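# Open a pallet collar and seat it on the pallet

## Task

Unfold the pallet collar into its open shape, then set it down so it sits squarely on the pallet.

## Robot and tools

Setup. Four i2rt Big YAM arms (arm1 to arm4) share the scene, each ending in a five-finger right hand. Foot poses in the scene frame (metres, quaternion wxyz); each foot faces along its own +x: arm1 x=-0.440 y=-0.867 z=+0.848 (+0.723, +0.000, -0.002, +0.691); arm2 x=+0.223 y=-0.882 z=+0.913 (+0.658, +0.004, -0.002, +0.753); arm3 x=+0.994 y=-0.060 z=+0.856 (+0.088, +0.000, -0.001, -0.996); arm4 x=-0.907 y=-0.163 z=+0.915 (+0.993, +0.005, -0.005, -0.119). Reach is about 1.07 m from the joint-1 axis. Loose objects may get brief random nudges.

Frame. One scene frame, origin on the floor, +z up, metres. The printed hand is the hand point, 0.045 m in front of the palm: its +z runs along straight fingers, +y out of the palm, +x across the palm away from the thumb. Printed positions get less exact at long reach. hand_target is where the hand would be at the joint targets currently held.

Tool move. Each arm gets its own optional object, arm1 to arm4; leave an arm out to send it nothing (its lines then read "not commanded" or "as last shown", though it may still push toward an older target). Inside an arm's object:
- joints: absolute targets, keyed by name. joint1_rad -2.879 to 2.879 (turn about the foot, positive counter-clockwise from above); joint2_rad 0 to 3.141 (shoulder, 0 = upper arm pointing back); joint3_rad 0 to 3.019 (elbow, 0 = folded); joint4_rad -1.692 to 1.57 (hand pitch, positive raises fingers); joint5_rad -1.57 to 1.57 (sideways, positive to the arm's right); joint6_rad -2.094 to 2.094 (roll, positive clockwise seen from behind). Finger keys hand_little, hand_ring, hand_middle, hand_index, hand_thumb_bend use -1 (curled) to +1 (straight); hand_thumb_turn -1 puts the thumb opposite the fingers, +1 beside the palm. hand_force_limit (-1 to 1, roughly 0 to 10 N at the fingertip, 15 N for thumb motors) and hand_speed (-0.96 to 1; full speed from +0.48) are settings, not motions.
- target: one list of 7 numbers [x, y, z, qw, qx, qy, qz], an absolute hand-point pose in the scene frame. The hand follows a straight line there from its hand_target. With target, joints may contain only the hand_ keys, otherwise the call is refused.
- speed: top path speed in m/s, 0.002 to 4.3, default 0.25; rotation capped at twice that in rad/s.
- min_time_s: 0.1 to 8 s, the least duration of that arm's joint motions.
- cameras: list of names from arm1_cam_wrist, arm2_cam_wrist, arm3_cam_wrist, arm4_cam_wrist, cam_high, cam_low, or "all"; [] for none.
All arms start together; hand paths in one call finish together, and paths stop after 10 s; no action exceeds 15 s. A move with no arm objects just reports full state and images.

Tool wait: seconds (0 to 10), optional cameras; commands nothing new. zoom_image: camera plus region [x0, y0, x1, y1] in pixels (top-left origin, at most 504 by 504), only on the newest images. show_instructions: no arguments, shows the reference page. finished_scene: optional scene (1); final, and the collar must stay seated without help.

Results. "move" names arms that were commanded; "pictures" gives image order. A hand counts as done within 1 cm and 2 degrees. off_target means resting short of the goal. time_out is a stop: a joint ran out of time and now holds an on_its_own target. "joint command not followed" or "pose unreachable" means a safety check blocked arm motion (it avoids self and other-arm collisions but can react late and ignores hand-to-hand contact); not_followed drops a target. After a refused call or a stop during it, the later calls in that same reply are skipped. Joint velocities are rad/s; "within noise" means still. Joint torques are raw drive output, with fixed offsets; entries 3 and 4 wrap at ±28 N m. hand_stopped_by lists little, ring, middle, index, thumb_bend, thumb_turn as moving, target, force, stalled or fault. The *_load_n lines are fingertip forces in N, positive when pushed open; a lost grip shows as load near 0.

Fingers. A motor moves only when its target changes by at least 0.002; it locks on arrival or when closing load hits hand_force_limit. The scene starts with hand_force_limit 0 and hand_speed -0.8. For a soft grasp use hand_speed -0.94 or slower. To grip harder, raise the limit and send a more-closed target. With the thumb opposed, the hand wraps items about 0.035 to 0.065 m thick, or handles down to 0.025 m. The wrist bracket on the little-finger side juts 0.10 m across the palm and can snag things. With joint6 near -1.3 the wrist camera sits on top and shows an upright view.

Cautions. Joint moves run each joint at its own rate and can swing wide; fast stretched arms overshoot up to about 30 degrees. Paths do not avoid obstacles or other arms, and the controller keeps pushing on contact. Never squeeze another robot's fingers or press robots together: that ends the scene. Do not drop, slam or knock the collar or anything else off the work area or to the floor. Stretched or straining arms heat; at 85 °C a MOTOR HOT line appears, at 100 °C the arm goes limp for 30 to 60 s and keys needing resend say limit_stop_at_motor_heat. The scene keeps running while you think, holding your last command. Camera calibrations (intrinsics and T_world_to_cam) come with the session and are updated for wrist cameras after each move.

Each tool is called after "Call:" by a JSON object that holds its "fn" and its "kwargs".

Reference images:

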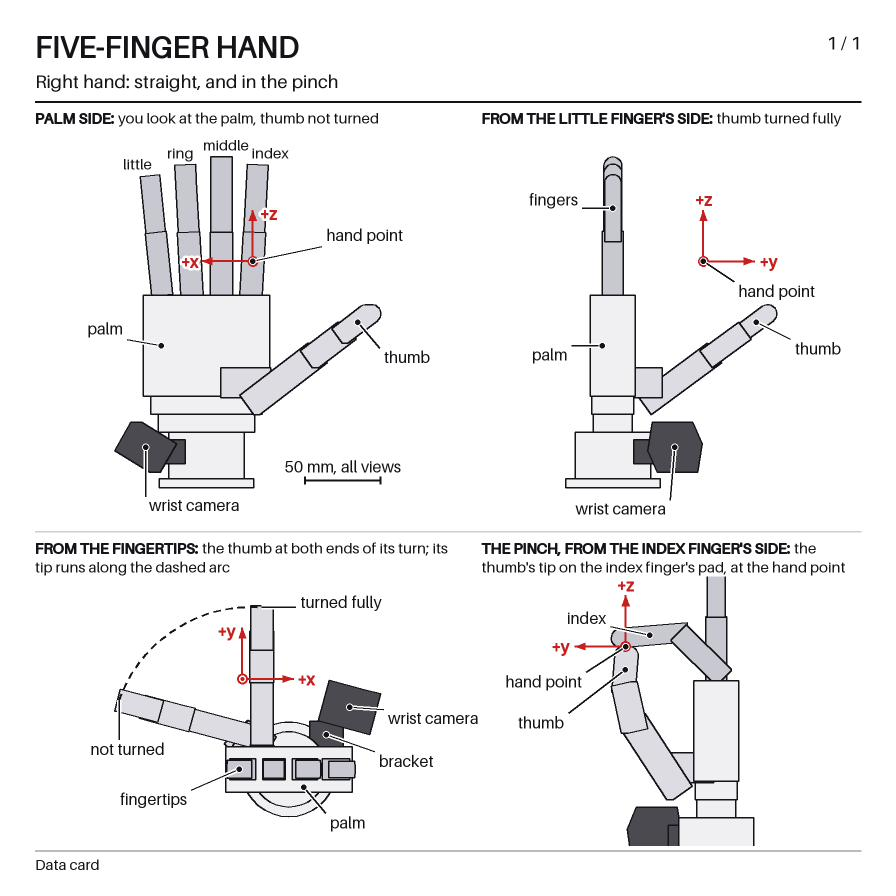

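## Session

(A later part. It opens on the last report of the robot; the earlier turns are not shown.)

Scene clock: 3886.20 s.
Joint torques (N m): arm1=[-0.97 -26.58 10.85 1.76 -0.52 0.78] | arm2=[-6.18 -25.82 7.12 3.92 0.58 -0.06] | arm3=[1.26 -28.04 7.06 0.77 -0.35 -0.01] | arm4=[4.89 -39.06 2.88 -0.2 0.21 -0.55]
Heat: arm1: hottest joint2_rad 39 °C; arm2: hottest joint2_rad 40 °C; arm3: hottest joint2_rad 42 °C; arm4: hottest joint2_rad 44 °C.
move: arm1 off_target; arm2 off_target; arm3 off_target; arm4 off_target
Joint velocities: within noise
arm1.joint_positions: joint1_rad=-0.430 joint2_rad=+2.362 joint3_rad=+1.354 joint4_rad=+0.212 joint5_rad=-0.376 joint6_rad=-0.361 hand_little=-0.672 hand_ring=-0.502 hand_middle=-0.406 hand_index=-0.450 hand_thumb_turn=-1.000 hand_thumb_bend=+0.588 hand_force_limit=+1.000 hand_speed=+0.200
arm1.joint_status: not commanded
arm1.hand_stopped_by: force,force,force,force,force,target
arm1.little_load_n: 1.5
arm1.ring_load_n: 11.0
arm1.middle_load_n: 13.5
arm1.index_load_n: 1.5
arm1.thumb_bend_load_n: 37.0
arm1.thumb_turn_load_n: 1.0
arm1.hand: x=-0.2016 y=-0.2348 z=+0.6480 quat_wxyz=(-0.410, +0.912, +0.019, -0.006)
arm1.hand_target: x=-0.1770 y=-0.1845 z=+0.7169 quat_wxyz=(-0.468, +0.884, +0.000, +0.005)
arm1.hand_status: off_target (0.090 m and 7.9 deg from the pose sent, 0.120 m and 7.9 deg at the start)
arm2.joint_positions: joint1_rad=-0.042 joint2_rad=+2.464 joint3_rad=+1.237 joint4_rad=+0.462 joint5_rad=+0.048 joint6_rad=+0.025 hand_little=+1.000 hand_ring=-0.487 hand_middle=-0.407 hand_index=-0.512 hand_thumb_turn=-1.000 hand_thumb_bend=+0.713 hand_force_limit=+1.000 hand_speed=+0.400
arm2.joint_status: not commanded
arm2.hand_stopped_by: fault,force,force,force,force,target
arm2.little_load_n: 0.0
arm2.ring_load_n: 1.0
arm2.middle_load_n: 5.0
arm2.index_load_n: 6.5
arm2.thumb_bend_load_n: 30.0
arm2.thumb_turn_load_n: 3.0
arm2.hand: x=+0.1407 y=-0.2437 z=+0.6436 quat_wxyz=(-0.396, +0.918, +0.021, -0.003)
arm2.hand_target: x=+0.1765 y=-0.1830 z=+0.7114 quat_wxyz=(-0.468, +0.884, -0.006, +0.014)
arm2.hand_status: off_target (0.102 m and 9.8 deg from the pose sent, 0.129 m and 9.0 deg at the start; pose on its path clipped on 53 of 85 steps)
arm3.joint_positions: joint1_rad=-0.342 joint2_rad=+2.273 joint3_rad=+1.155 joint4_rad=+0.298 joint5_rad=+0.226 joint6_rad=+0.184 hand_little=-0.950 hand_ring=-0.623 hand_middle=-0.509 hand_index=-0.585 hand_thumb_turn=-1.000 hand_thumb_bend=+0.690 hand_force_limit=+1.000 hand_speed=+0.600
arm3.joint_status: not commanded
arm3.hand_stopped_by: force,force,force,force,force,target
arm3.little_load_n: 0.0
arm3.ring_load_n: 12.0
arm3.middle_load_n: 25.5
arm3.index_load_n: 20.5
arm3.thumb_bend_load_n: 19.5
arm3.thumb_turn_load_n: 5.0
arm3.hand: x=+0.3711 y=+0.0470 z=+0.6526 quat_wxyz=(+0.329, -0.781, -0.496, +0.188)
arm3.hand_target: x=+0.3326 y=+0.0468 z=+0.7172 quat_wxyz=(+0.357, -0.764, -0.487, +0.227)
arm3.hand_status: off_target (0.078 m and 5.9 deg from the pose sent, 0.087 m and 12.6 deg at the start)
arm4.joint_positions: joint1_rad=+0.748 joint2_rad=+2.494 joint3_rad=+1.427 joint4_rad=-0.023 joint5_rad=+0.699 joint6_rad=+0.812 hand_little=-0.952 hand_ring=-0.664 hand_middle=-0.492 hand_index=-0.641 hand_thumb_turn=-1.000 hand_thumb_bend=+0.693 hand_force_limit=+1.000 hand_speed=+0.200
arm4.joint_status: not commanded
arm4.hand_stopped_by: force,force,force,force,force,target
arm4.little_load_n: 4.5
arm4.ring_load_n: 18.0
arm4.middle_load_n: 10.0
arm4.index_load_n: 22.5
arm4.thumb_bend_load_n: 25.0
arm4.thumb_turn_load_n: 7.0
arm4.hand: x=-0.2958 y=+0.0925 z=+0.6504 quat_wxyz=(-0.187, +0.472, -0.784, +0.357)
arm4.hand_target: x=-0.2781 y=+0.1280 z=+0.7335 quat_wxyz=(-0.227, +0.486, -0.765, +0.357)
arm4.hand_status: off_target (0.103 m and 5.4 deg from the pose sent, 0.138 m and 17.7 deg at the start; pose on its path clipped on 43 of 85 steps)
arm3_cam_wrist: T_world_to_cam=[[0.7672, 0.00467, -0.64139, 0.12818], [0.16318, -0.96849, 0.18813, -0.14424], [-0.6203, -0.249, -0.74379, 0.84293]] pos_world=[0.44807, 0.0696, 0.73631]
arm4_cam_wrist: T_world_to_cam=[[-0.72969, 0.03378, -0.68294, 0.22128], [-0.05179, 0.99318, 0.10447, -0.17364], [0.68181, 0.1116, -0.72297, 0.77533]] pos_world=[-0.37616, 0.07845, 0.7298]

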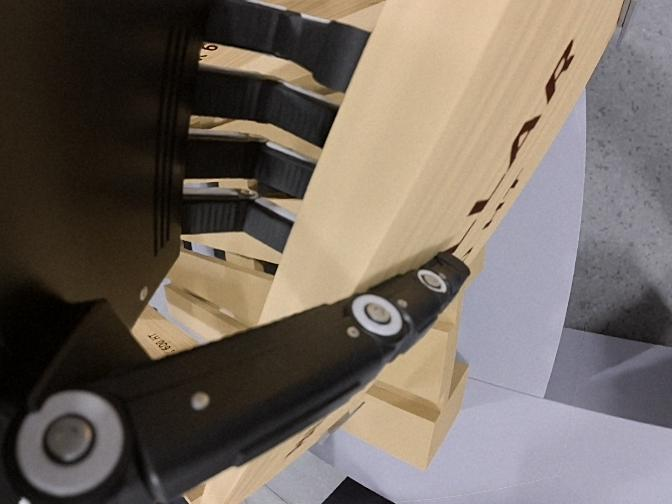

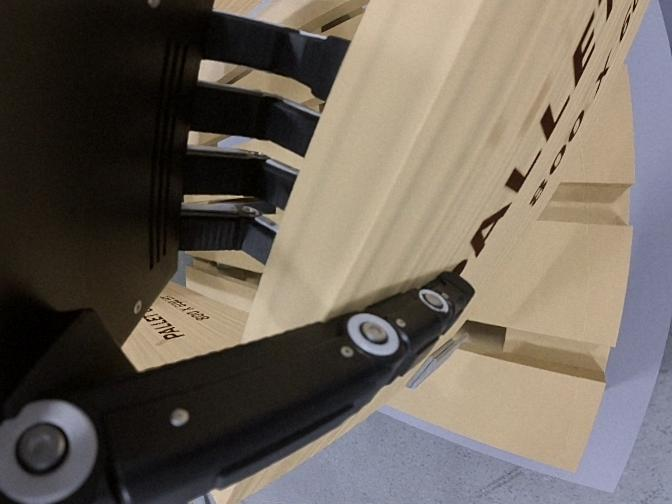

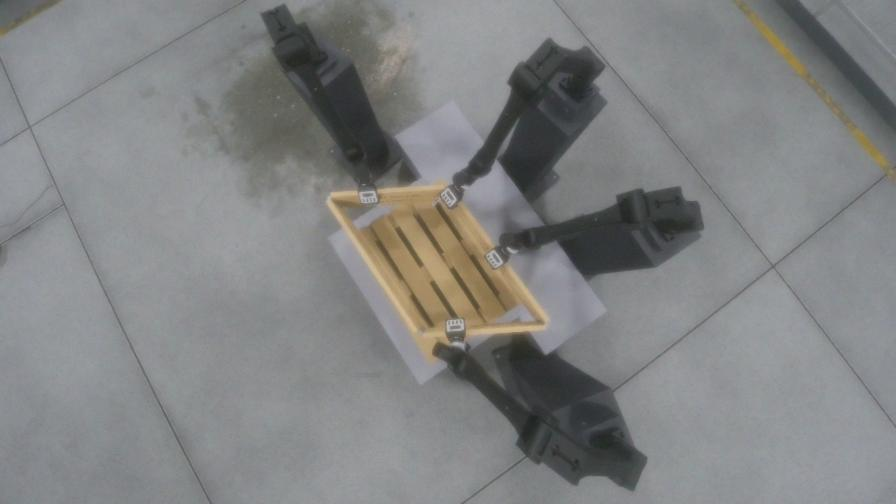

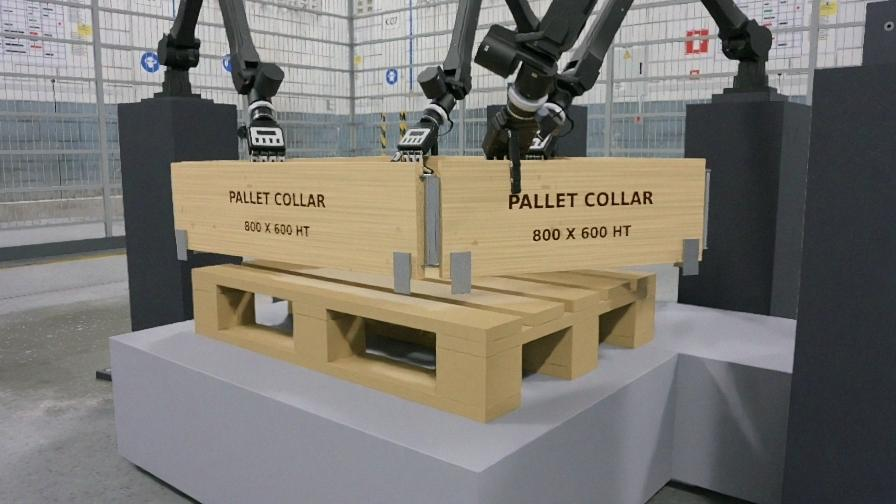

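Call:
{"fn": "move", "kwargs": {"arm1": {"target": [-0.124, -0.177, 0.714, -0.468, 0.8837, -0.002, 0.004], "speed": 0.06}, "arm2": {"target": [0.228, -0.176, 0.712, -0.468, 0.8837, -0.006, 0.010], "speed": 0.06}, "arm3": {"target": [0.289, 0.060, 0.722, 0.3261, -0.6993, -0.5765, 0.2688], "speed": 0.06}, "arm4": {"target": [-0.321, 0.165, 0.740, 0.2744, -0.5886, 0.6892, -0.3213], "speed": 0.06}, "cameras": ["arm3_cam_wrist", "arm4_cam_wrist", "cam_high", "cam_low"]}}

Scene clock: 3912.50 s.
Joint torques (N m): arm1=[0.03 -26.52 12.55 1.95 -0.74 0.91] | arm2=[-5.54 -25.11 7.62 4.23 0.32 0.08] | arm3=[1.14 -30.15 9.36 0.24 -0.72 0.31] | arm4=[2.9 -37.77 2.58 0.58 -0.18 -0.59]
Heat: arm1: hottest joint2_rad 38 °C; arm2: hottest joint2_rad 39 °C; arm3: hottest joint2_rad 42 °C; arm4: hottest joint2_rad 43 °C.
move: arm1 off_target; arm2 off_target; arm3 off_target; arm4 off_target
Joint velocities: within noise
arm1.joint_positions: joint1_rad=-0.511 joint2_rad=+2.395 joint3_rad=+1.440 joint4_rad=+0.124 joint5_rad=-0.430 joint6_rad=-0.419 hand_little=-0.672 hand_ring=-0.502 hand_middle=-0.406 hand_index=-0.450 hand_thumb_turn=-1.000 hand_thumb_bend=+0.588 hand_force_limit=+1.000 hand_speed=+0.200
arm1.joint_status: not commanded
arm1.hand_stopped_by: force,force,force,force,force,target
arm1.little_load_n: 0.0
arm1.ring_load_n: 10.0
arm1.middle_load_n: 12.5
arm1.index_load_n: 0.5
arm1.thumb_bend_load_n: 38.0
arm1.thumb_turn_load_n: 0.0
arm1.hand: x=-0.1493 y=-0.2413 z=+0.6463 quat_wxyz=(-0.406, +0.914, +0.015, -0.009)
arm1.hand_target: x=-0.1273 y=-0.1839 z=+0.7185 quat_wxyz=(-0.468, +0.884, +0.001, +0.002)
arm1.hand_status: off_target (0.097 m and 8.3 deg from the pose sent, 0.117 m and 7.8 deg at the start)
arm2.joint_positions: joint1_rad=-0.139 joint2_rad=+2.461 joint3_rad=+1.212 joint4_rad=+0.475 joint5_rad=-0.023 joint6_rad=-0.036 hand_little=+1.000 hand_ring=-0.487 hand_middle=-0.407 hand_index=-0.512 hand_thumb_turn=-1.000 hand_thumb_bend=+0.713 hand_force_limit=+1.000 hand_speed=+0.400
arm2.joint_status: not commanded
arm2.hand_stopped_by: fault,force,force,force,force,target
arm2.little_load_n: 0.0
arm2.ring_load_n: 1.0
arm2.middle_load_n: 5.5
arm2.index_load_n: 7.5
arm2.thumb_bend_load_n: 30.0
arm2.thumb_turn_load_n: 3.0
arm2.hand: x=+0.1922 y=-0.2521 z=+0.6405 quat_wxyz=(-0.392, +0.920, +0.018, -0.005)
arm2.hand_target: x=+0.2256 y=-0.1892 z=+0.7078 quat_wxyz=(-0.468, +0.884, -0.006, +0.011)
arm2.hand_status: off_target (0.110 m and 10.2 deg from the pose sent, 0.130 m and 9.7 deg at the start; pose on its path clipped on 84 of 89 steps)
arm3.joint_positions: joint1_rad=-0.411 joint2_rad=+2.335 joint3_rad=+1.289 joint4_rad=+0.241 joint5_rad=-0.002 joint6_rad=-0.054 hand_little=-0.950 hand_ring=-0.623 hand_middle=-0.508 hand_index=-0.585 hand_thumb_turn=-1.000 hand_thumb_bend=+0.690 hand_force_limit=+1.000 hand_speed=+0.600
arm3.joint_status: not commanded
arm3.hand_stopped_by: force,force,force,force,force,target
arm3.little_load_n: 0.0
arm3.ring_load_n: 12.5
arm3.middle_load_n: 26.0
arm3.index_load_n: 20.0
arm3.thumb_bend_load_n: 24.0
arm3.thumb_turn_load_n: 4.0
arm3.hand: x=+0.3406 y=+0.0671 z=+0.6458 quat_wxyz=(+0.298, -0.712, -0.594, +0.225)
arm3.hand_target: x=+0.2922 y=+0.0592 z=+0.7209 quat_wxyz=(+0.326, -0.699, -0.577, +0.270)
arm3.hand_status: off_target (0.092 m and 6.5 deg from the pose sent, 0.108 m and 16.1 deg at the start)
arm4.joint_positions: joint1_rad=+0.813 joint2_rad=+2.458 joint3_rad=+1.277 joint4_rad=+0.202 joint5_rad=+0.562 joint6_rad=+0.590 hand_little=-0.952 hand_ring=-0.664 hand_middle=-0.492 hand_index=-0.641 hand_thumb_turn=-0.999 hand_thumb_bend=+0.693 hand_force_limit=+1.000 hand_speed=+0.200
arm4.joint_status: not commanded
arm4.hand_stopped_by: force,force,force,force,force,target
arm4.little_load_n: 0.0
arm4.ring_load_n: 14.5
arm4.middle_load_n: 11.5
arm4.index_load_n: 25.5
arm4.thumb_bend_load_n: 25.0
arm4.thumb_turn_load_n: 11.5
arm4.hand: x=-0.3487 y=+0.1344 z=+0.6445 quat_wxyz=(-0.227, +0.584, -0.712, +0.317)
arm4.hand_target: x=-0.3215 y=+0.1632 z=+0.7282 quat_wxyz=(-0.275, +0.588, -0.689, +0.323)
arm4.hand_status: off_target (0.104 m and 6.0 deg from the pose sent, 0.118 m and 20.4 deg at the start; pose on its path clipped on 57 of 89 steps)
arm3_cam_wrist: T_world_to_cam=[[0.74809, 0.19955, -0.63289, 0.13519], [0.40371, -0.89378, 0.19538, -0.21018], [-0.52668, -0.40166, -0.74918, 0.80579]] pos_world=[0.40811, 0.10883, 0.73031]
arm4_cam_wrist: T_world_to_cam=[[-0.72827, -0.17373, -0.6629, 0.19267], [-0.32976, 0.93682, 0.11676, -0.31465], [0.60074, 0.30363, -0.73954, 0.75913]] pos_world=[-0.41948, 0.09774, 0.72587]

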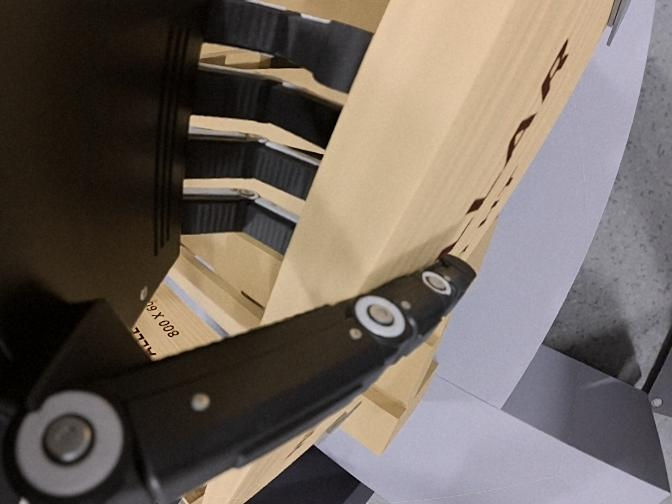

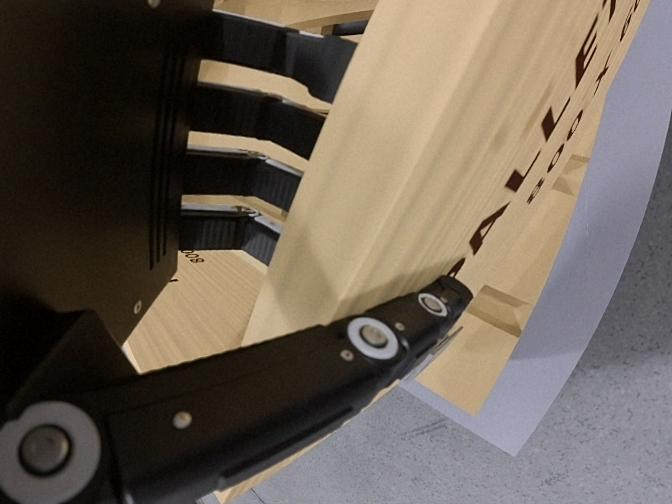

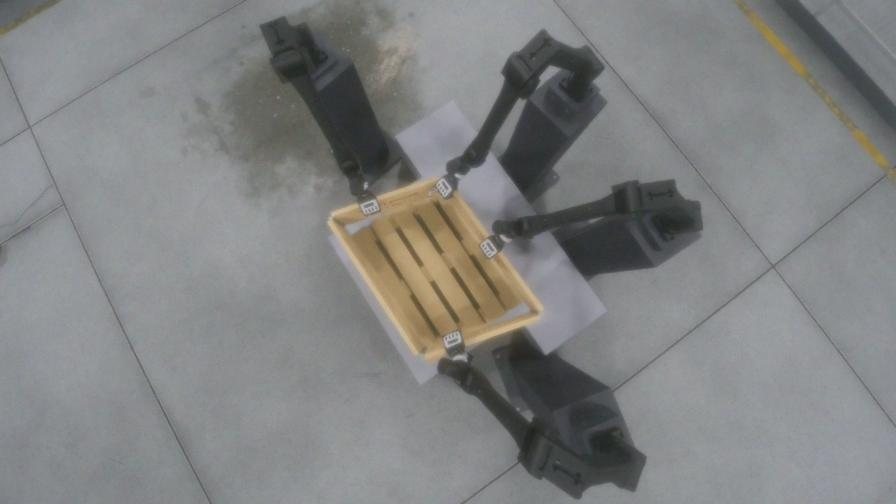

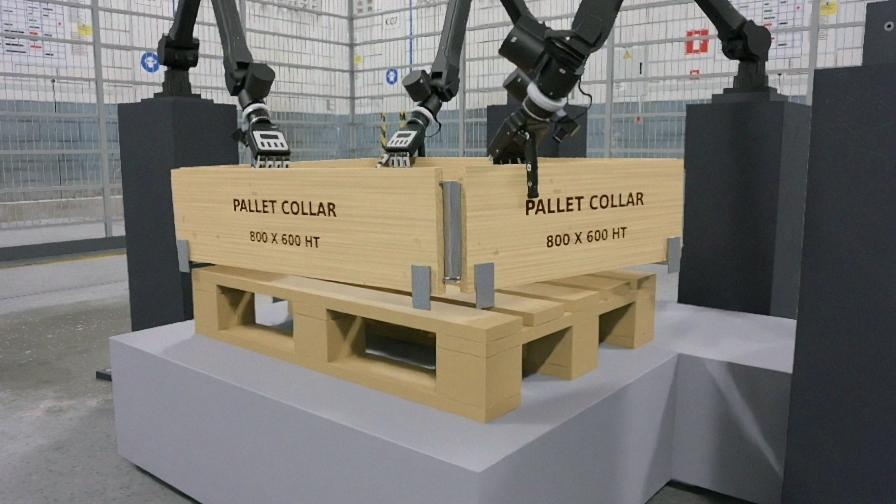

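Call:
{"fn": "zoom_image", "kwargs": {"camera": "cam_high", "region": [310, 160, 450, 370]}}

Call:
{"fn": "zoom_image", "kwargs": {"camera": "cam_high", "region": [420, 160, 560, 370]}}

Scaled by 2.400 from the camera's image (finer frame: 1280x720).

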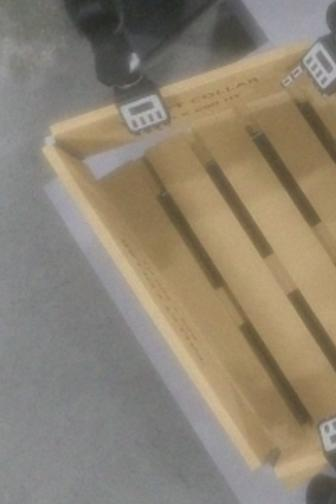

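Scaled by 2.400 from the camera's image (finer frame: 1280x720).

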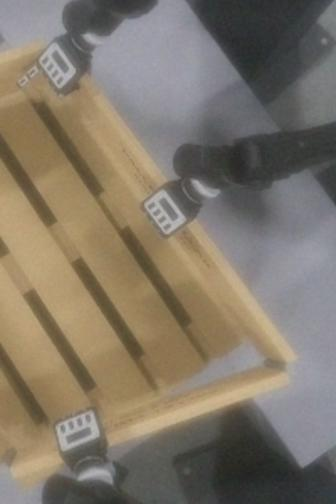

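Call:
{"fn": "move", "kwargs": {"arm1": {"target": [-0.062, -0.189, 0.718, -0.4679, 0.8835, -0.0193, 0.0102], "speed": 0.06}, "arm2": {"target": [0.290, -0.212, 0.712, -0.4677, 0.8832, -0.0308, 0.0163], "speed": 0.06}, "arm3": {"target": [0.277, 0.039, 0.724, 0.2962, -0.6352, -0.6465, 0.3014], "speed": 0.06}, "arm4": {"target": [-0.357, 0.169, 0.740, 0.3091, -0.6629, 0.6181, -0.2882], "speed": 0.06}, "cameras": ["arm1_cam_wrist", "arm2_cam_wrist", "arm3_cam_wrist", "arm4_cam_wrist", "cam_high", "cam_low"]}}

Call:
{"fn": "zoom_image", "kwargs": {"camera": "cam_high", "region": [310, 160, 450, 370]}}

Call:
{"fn": "zoom_image", "kwargs": {"camera": "cam_high", "region": [420, 160, 560, 370]}}

Scene clock: 3964.53 s.
Joint torques (N m): arm1=[1.03 -27.05 13.24 1.88 -0.93 1.05] | arm2=[-4.72 -26.81 5.93 3.88 0.44 0.32] | arm3=[1.44 -30.86 9.52 0.42 -0.62 0.58] | arm4=[2.26 -36.42 1.78 0.84 -0.17 -0.52]
Heat: arm1: hottest joint2_rad 38 °C; arm2: hottest joint2_rad 42 °C; arm3: hottest joint2_rad 40 °C; arm4: hottest joint2_rad 47 °C.
move: arm1 off_target; arm2 off_target; arm3 off_target; arm4 off_target
Joint velocities: within noise
arm1.joint_positions: joint1_rad=-0.605 joint2_rad=+2.425 joint3_rad=+1.523 joint4_rad=+0.051 joint5_rad=-0.467 joint6_rad=-0.460 hand_little=-0.671 hand_ring=-0.502 hand_middle=-0.406 hand_index=-0.450 hand_thumb_turn=-1.000 hand_thumb_bend=+0.588 hand_force_limit=+1.000 hand_speed=+0.200
arm1.joint_status: not commanded
arm1.hand_stopped_by: force,force,force,force,force,target
arm1.little_load_n: 2.0
arm1.ring_load_n: 10.0
arm1.middle_load_n: 10.0
arm1.index_load_n: 0.0
arm1.thumb_bend_load_n: 40.0
arm1.thumb_turn_load_n: 0.0
arm1.hand: x=-0.0849 y=-0.2559 z=+0.6482 quat_wxyz=(-0.406, +0.914, -0.005, -0.002)
arm1.hand_target: x=-0.0667 y=-0.1961 z=+0.7226 quat_wxyz=(-0.468, +0.883, -0.016, +0.008)
arm1.hand_status: off_target (0.099 m and 8.2 deg from the pose sent, 0.125 m and 9.1 deg at the start; pose on its path clipped on 49 of 80 steps)
arm2.joint_positions: joint1_rad=-0.261 joint2_rad=+2.454 joint3_rad=+1.142 joint4_rad=+0.539 joint5_rad=-0.087 joint6_rad=-0.084 hand_little=+1.000 hand_ring=-0.487 hand_middle=-0.407 hand_index=-0.512 hand_thumb_turn=-1.000 hand_thumb_bend=+0.713 hand_force_limit=+1.000 hand_speed=+0.400
arm2.joint_status: not commanded
arm2.hand_stopped_by: fault,force,force,force,force,target
arm2.little_load_n: 0.0
arm2.ring_load_n: 4.0
arm2.middle_load_n: 6.5
arm2.index_load_n: 5.5
arm2.thumb_bend_load_n: 31.0
arm2.thumb_turn_load_n: 1.0
arm2.hand: x=+0.2562 y=-0.2782 z=+0.6363 quat_wxyz=(-0.394, +0.919, -0.004, -0.001)
arm2.hand_target: x=+0.2880 y=-0.2203 z=+0.7079 quat_wxyz=(-0.468, +0.883, -0.030, +0.016)
arm2.hand_status: off_target (0.106 m and 10.1 deg from the pose sent, 0.128 m and 11.5 deg at the start; pose on its path clipped on 76 of 80 steps)
arm3.joint_positions: joint1_rad=-0.411 joint2_rad=+2.361 joint3_rad=+1.351 joint4_rad=+0.192 joint5_rad=-0.168 joint6_rad=-0.216 hand_little=-0.950 hand_ring=-0.623 hand_middle=-0.508 hand_index=-0.585 hand_thumb_turn=-1.000 hand_thumb_bend=+0.691 hand_force_limit=+1.000 hand_speed=+0.600
arm3.joint_status: not commanded
arm3.hand_stopped_by: force,force,force,force,force,target
arm3.little_load_n: 0.0
arm3.ring_load_n: 12.5
arm3.middle_load_n: 27.0
arm3.index_load_n: 22.0
arm3.thumb_bend_load_n: 25.0
arm3.thumb_turn_load_n: 7.0
arm3.hand: x=+0.3277 y=+0.0479 z=+0.6448 quat_wxyz=(+0.268, -0.640, -0.671, +0.262)
arm3.hand_target: x=+0.2800 y=+0.0381 z=+0.7229 quat_wxyz=(+0.296, -0.634, -0.647, +0.303)
arm3.hand_status: off_target (0.094 m and 6.3 deg from the pose sent, 0.105 m and 13.8 deg at the start)
arm4.joint_positions: joint1_rad=+0.819 joint2_rad=+2.405 joint3_rad=+1.148 joint4_rad=+0.363 joint5_rad=+0.402 joint6_rad=+0.398 hand_little=-0.952 hand_ring=-0.664 hand_middle=-0.492 hand_index=-0.641 hand_thumb_turn=-0.999 hand_thumb_bend=+0.693 hand_force_limit=+1.000 hand_speed=+0.200
arm4.joint_status: not commanded
arm4.hand_stopped_by: force,force,force,force,force,target
arm4.little_load_n: 0.0
arm4.ring_load_n: 14.5
arm4.middle_load_n: 12.5
arm4.index_load_n: 27.0
arm4.thumb_bend_load_n: 25.0
arm4.thumb_turn_load_n: 13.0
arm4.hand: x=-0.3843 y=+0.1458 z=+0.6540 quat_wxyz=(-0.263, +0.665, -0.642, +0.276)
arm4.hand_target: x=-0.3566 y=+0.1687 z=+0.7321 quat_wxyz=(-0.309, +0.662, -0.618, +0.290)
arm4.hand_status: off_target (0.093 m and 6.2 deg from the pose sent, 0.102 m and 17.2 deg at the start)
arm1_cam_wrist: T_world_to_cam=[[0.25543, -0.60739, -0.75222, 0.35903], [-0.81958, -0.54875, 0.1648, -0.31671], [-0.51288, 0.57441, -0.63797, 0.63499]] pos_world=[-0.02559, -0.32047, 0.72737]
arm2_cam_wrist: T_world_to_cam=[[0.25567, -0.67273, -0.69431, 0.18673], [-0.8409, -0.50909, 0.18361, -0.04097], [-0.47698, 0.5369, -0.69586, 0.83]] pos_world=[0.31371, -0.34087, 0.71473]
arm3_cam_wrist: T_world_to_cam=[[0.6806, 0.35985, -0.6382, 0.16578], [0.59839, -0.77563, 0.20081, -0.29486], [-0.42274, -0.51856, -0.74323, 0.7583]] pos_world=[0.38417, 0.10486, 0.7286]
arm4_cam_wrist: T_world_to_cam=[[-0.67926, -0.33015, -0.65544, 0.21183], [-0.53917, 0.83039, 0.1405, -0.41867], [0.49789, 0.44883, -0.74206, 0.72498]] pos_world=[-0.44281, 0.0922, 0.73565]

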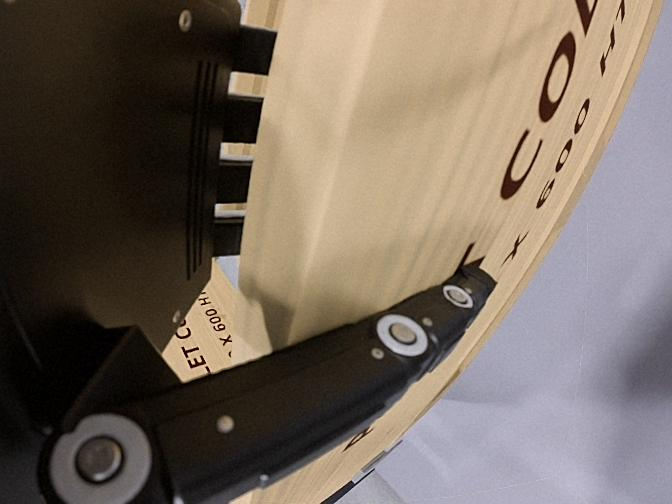

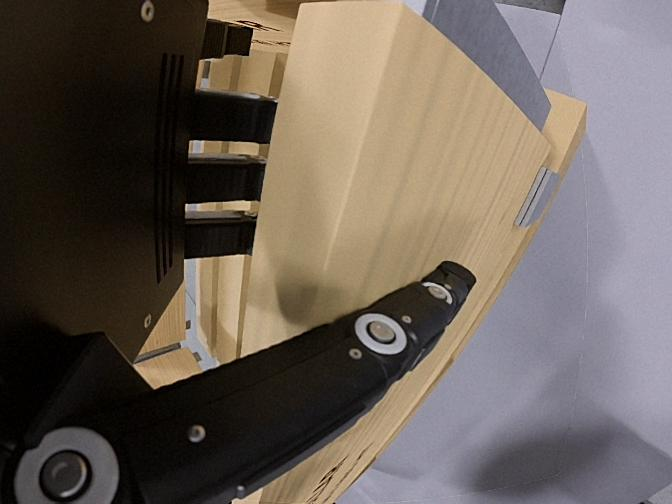

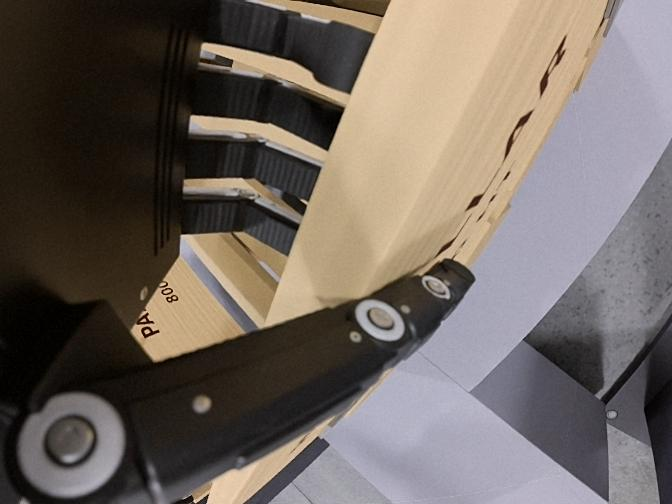

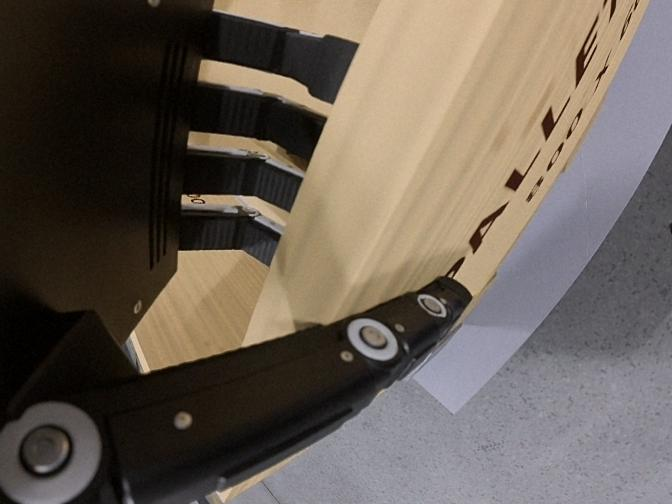

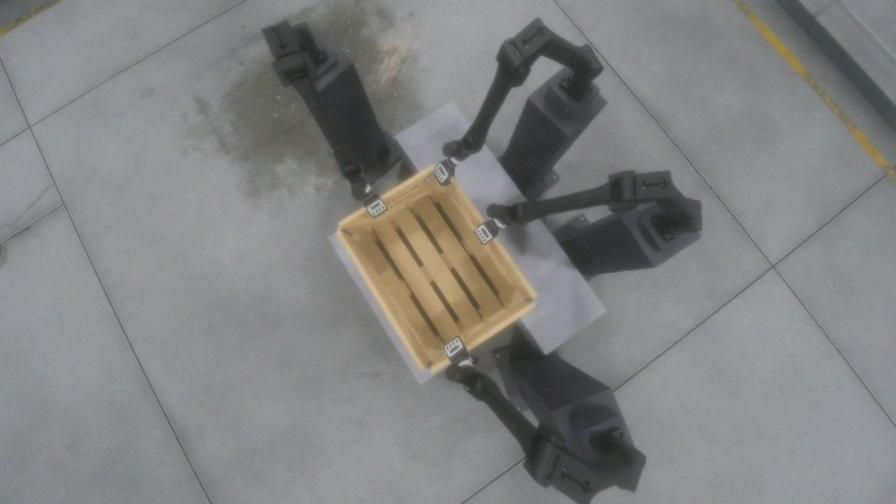

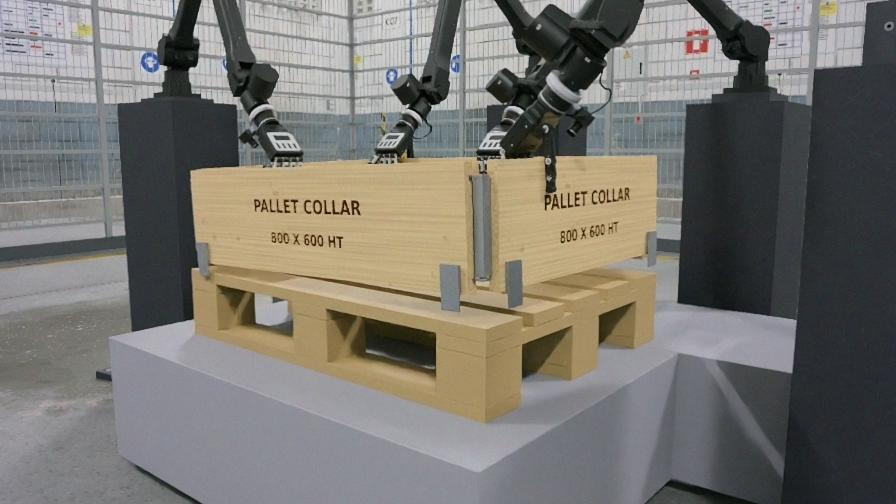

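Scaled by 2.400 from the camera's image (finer frame: 1280x720).

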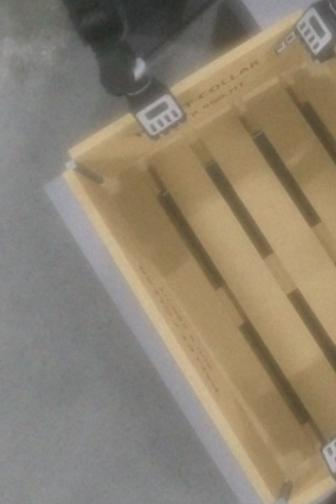

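Scaled by 2.400 from the camera's image (finer frame: 1280x720).

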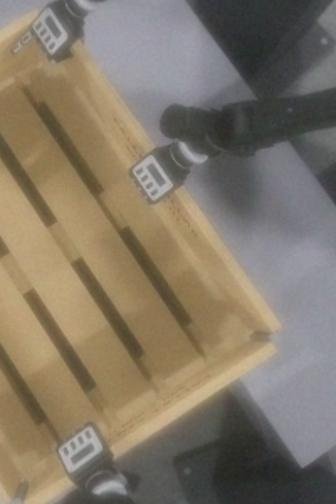

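Call:
{"fn": "zoom_image", "kwargs": {"camera": "cam_high", "region": [325, 205, 375, 255]}}

Call:
{"fn": "zoom_image", "kwargs": {"camera": "cam_high", "region": [405, 340, 455, 390]}}

Call:
{"fn": "zoom_image", "kwargs": {"camera": "cam_high", "region": [500, 265, 550, 315]}}

Call:
{"fn": "zoom_image", "kwargs": {"camera": "cam_high", "region": [415, 150, 475, 210]}}

Scaled by 10.080 from the camera's image (finer frame: 1280x720).

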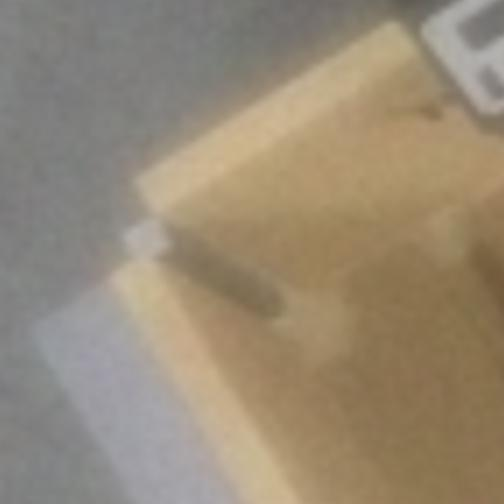

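Scaled by 10.080 from the camera's image (finer frame: 1280x720).

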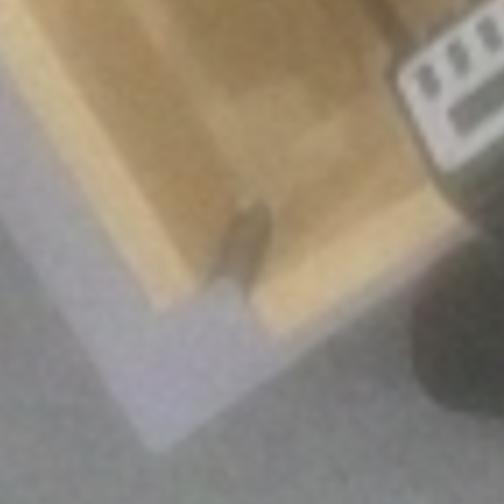

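Scaled by 10.080 from the camera's image (finer frame: 1280x720).

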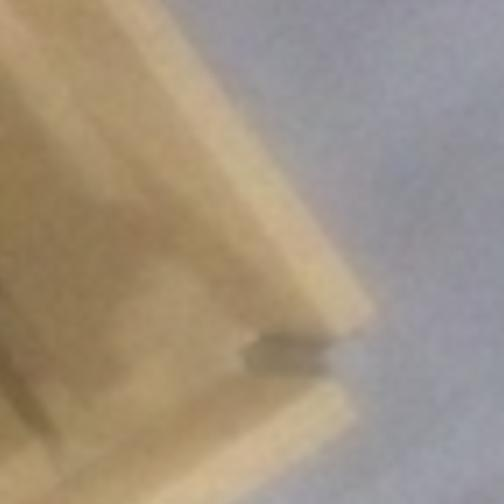

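Scaled by 8.400 from the camera's image (finer frame: 1280x720).

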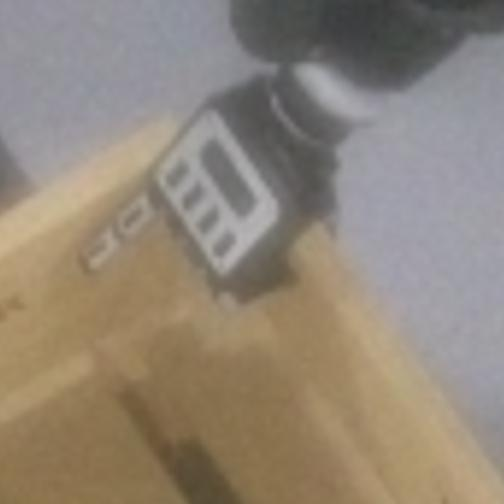

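Call:
{"fn": "zoom_image", "kwargs": {"camera": "cam_low", "region": [420, 220, 560, 360]}}

Call:
{"fn": "zoom_image", "kwargs": {"camera": "cam_low", "region": [170, 210, 310, 350]}}

Call:
{"fn": "zoom_image", "kwargs": {"camera": "cam_low", "region": [570, 200, 710, 340]}}

Scaled by 3.600 from the camera's image (finer frame: 1280x720).

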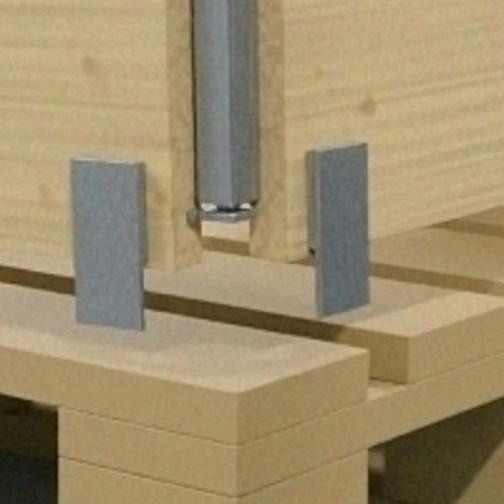

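Scaled by 3.600 from the camera's image (finer frame: 1280x720).

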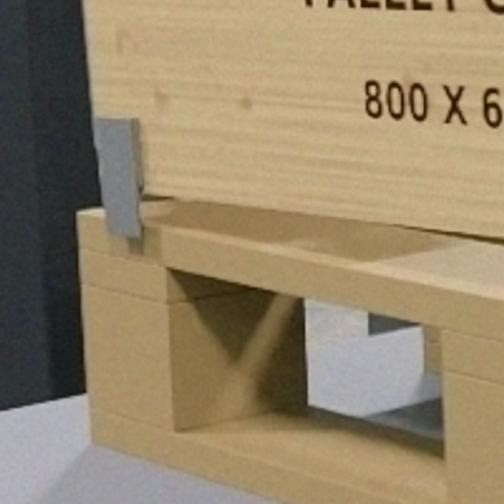

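Scaled by 3.600 from the camera's image (finer frame: 1280x720).

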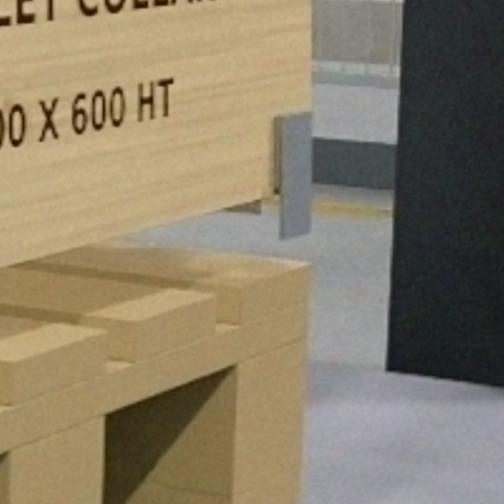

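Call:
{"fn": "zoom_image", "kwargs": {"camera": "arm2_cam_wrist", "region": [440, 0, 620, 280]}}

Call:
{"fn": "zoom_image", "kwargs": {"camera": "arm1_cam_wrist", "region": [330, 380, 480, 504]}}

Call:
{"fn": "zoom_image", "kwargs": {"camera": "arm4_cam_wrist", "region": [360, 240, 560, 440]}}

Call:
{"fn": "zoom_image", "kwargs": {"camera": "arm3_cam_wrist", "region": [480, 0, 660, 200]}}

Scaled by 1.800 from the camera's image (finer frame: 960x720).

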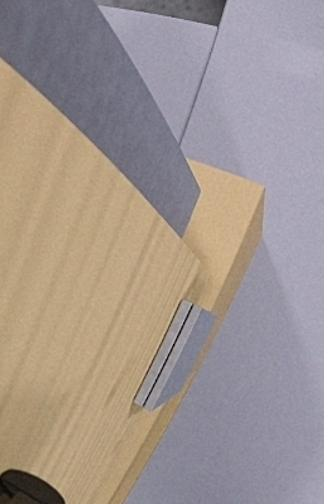

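Scaled by 3.360 from the camera's image (finer frame: 960x720).

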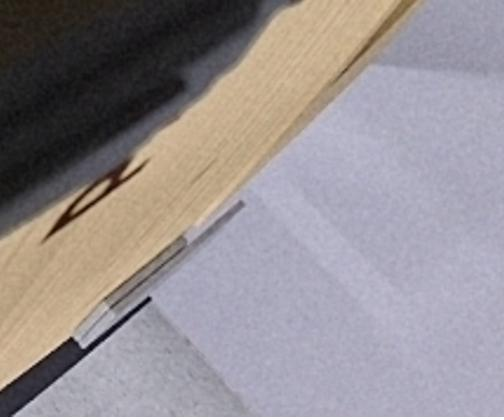

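Scaled by 2.520 from the camera's image (finer frame: 960x720).

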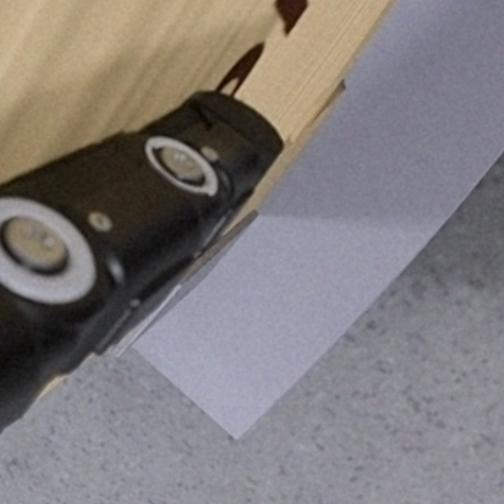

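Scaled by 2.520 from the camera's image (finer frame: 960x720).

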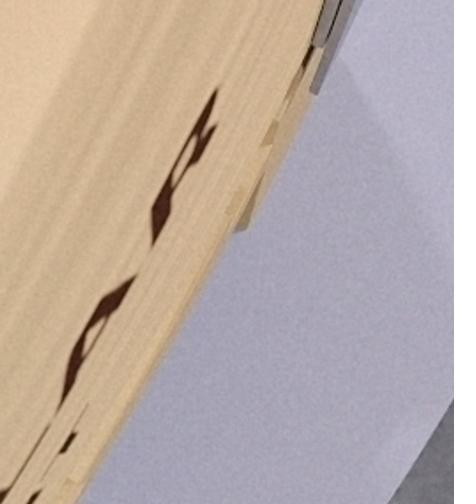

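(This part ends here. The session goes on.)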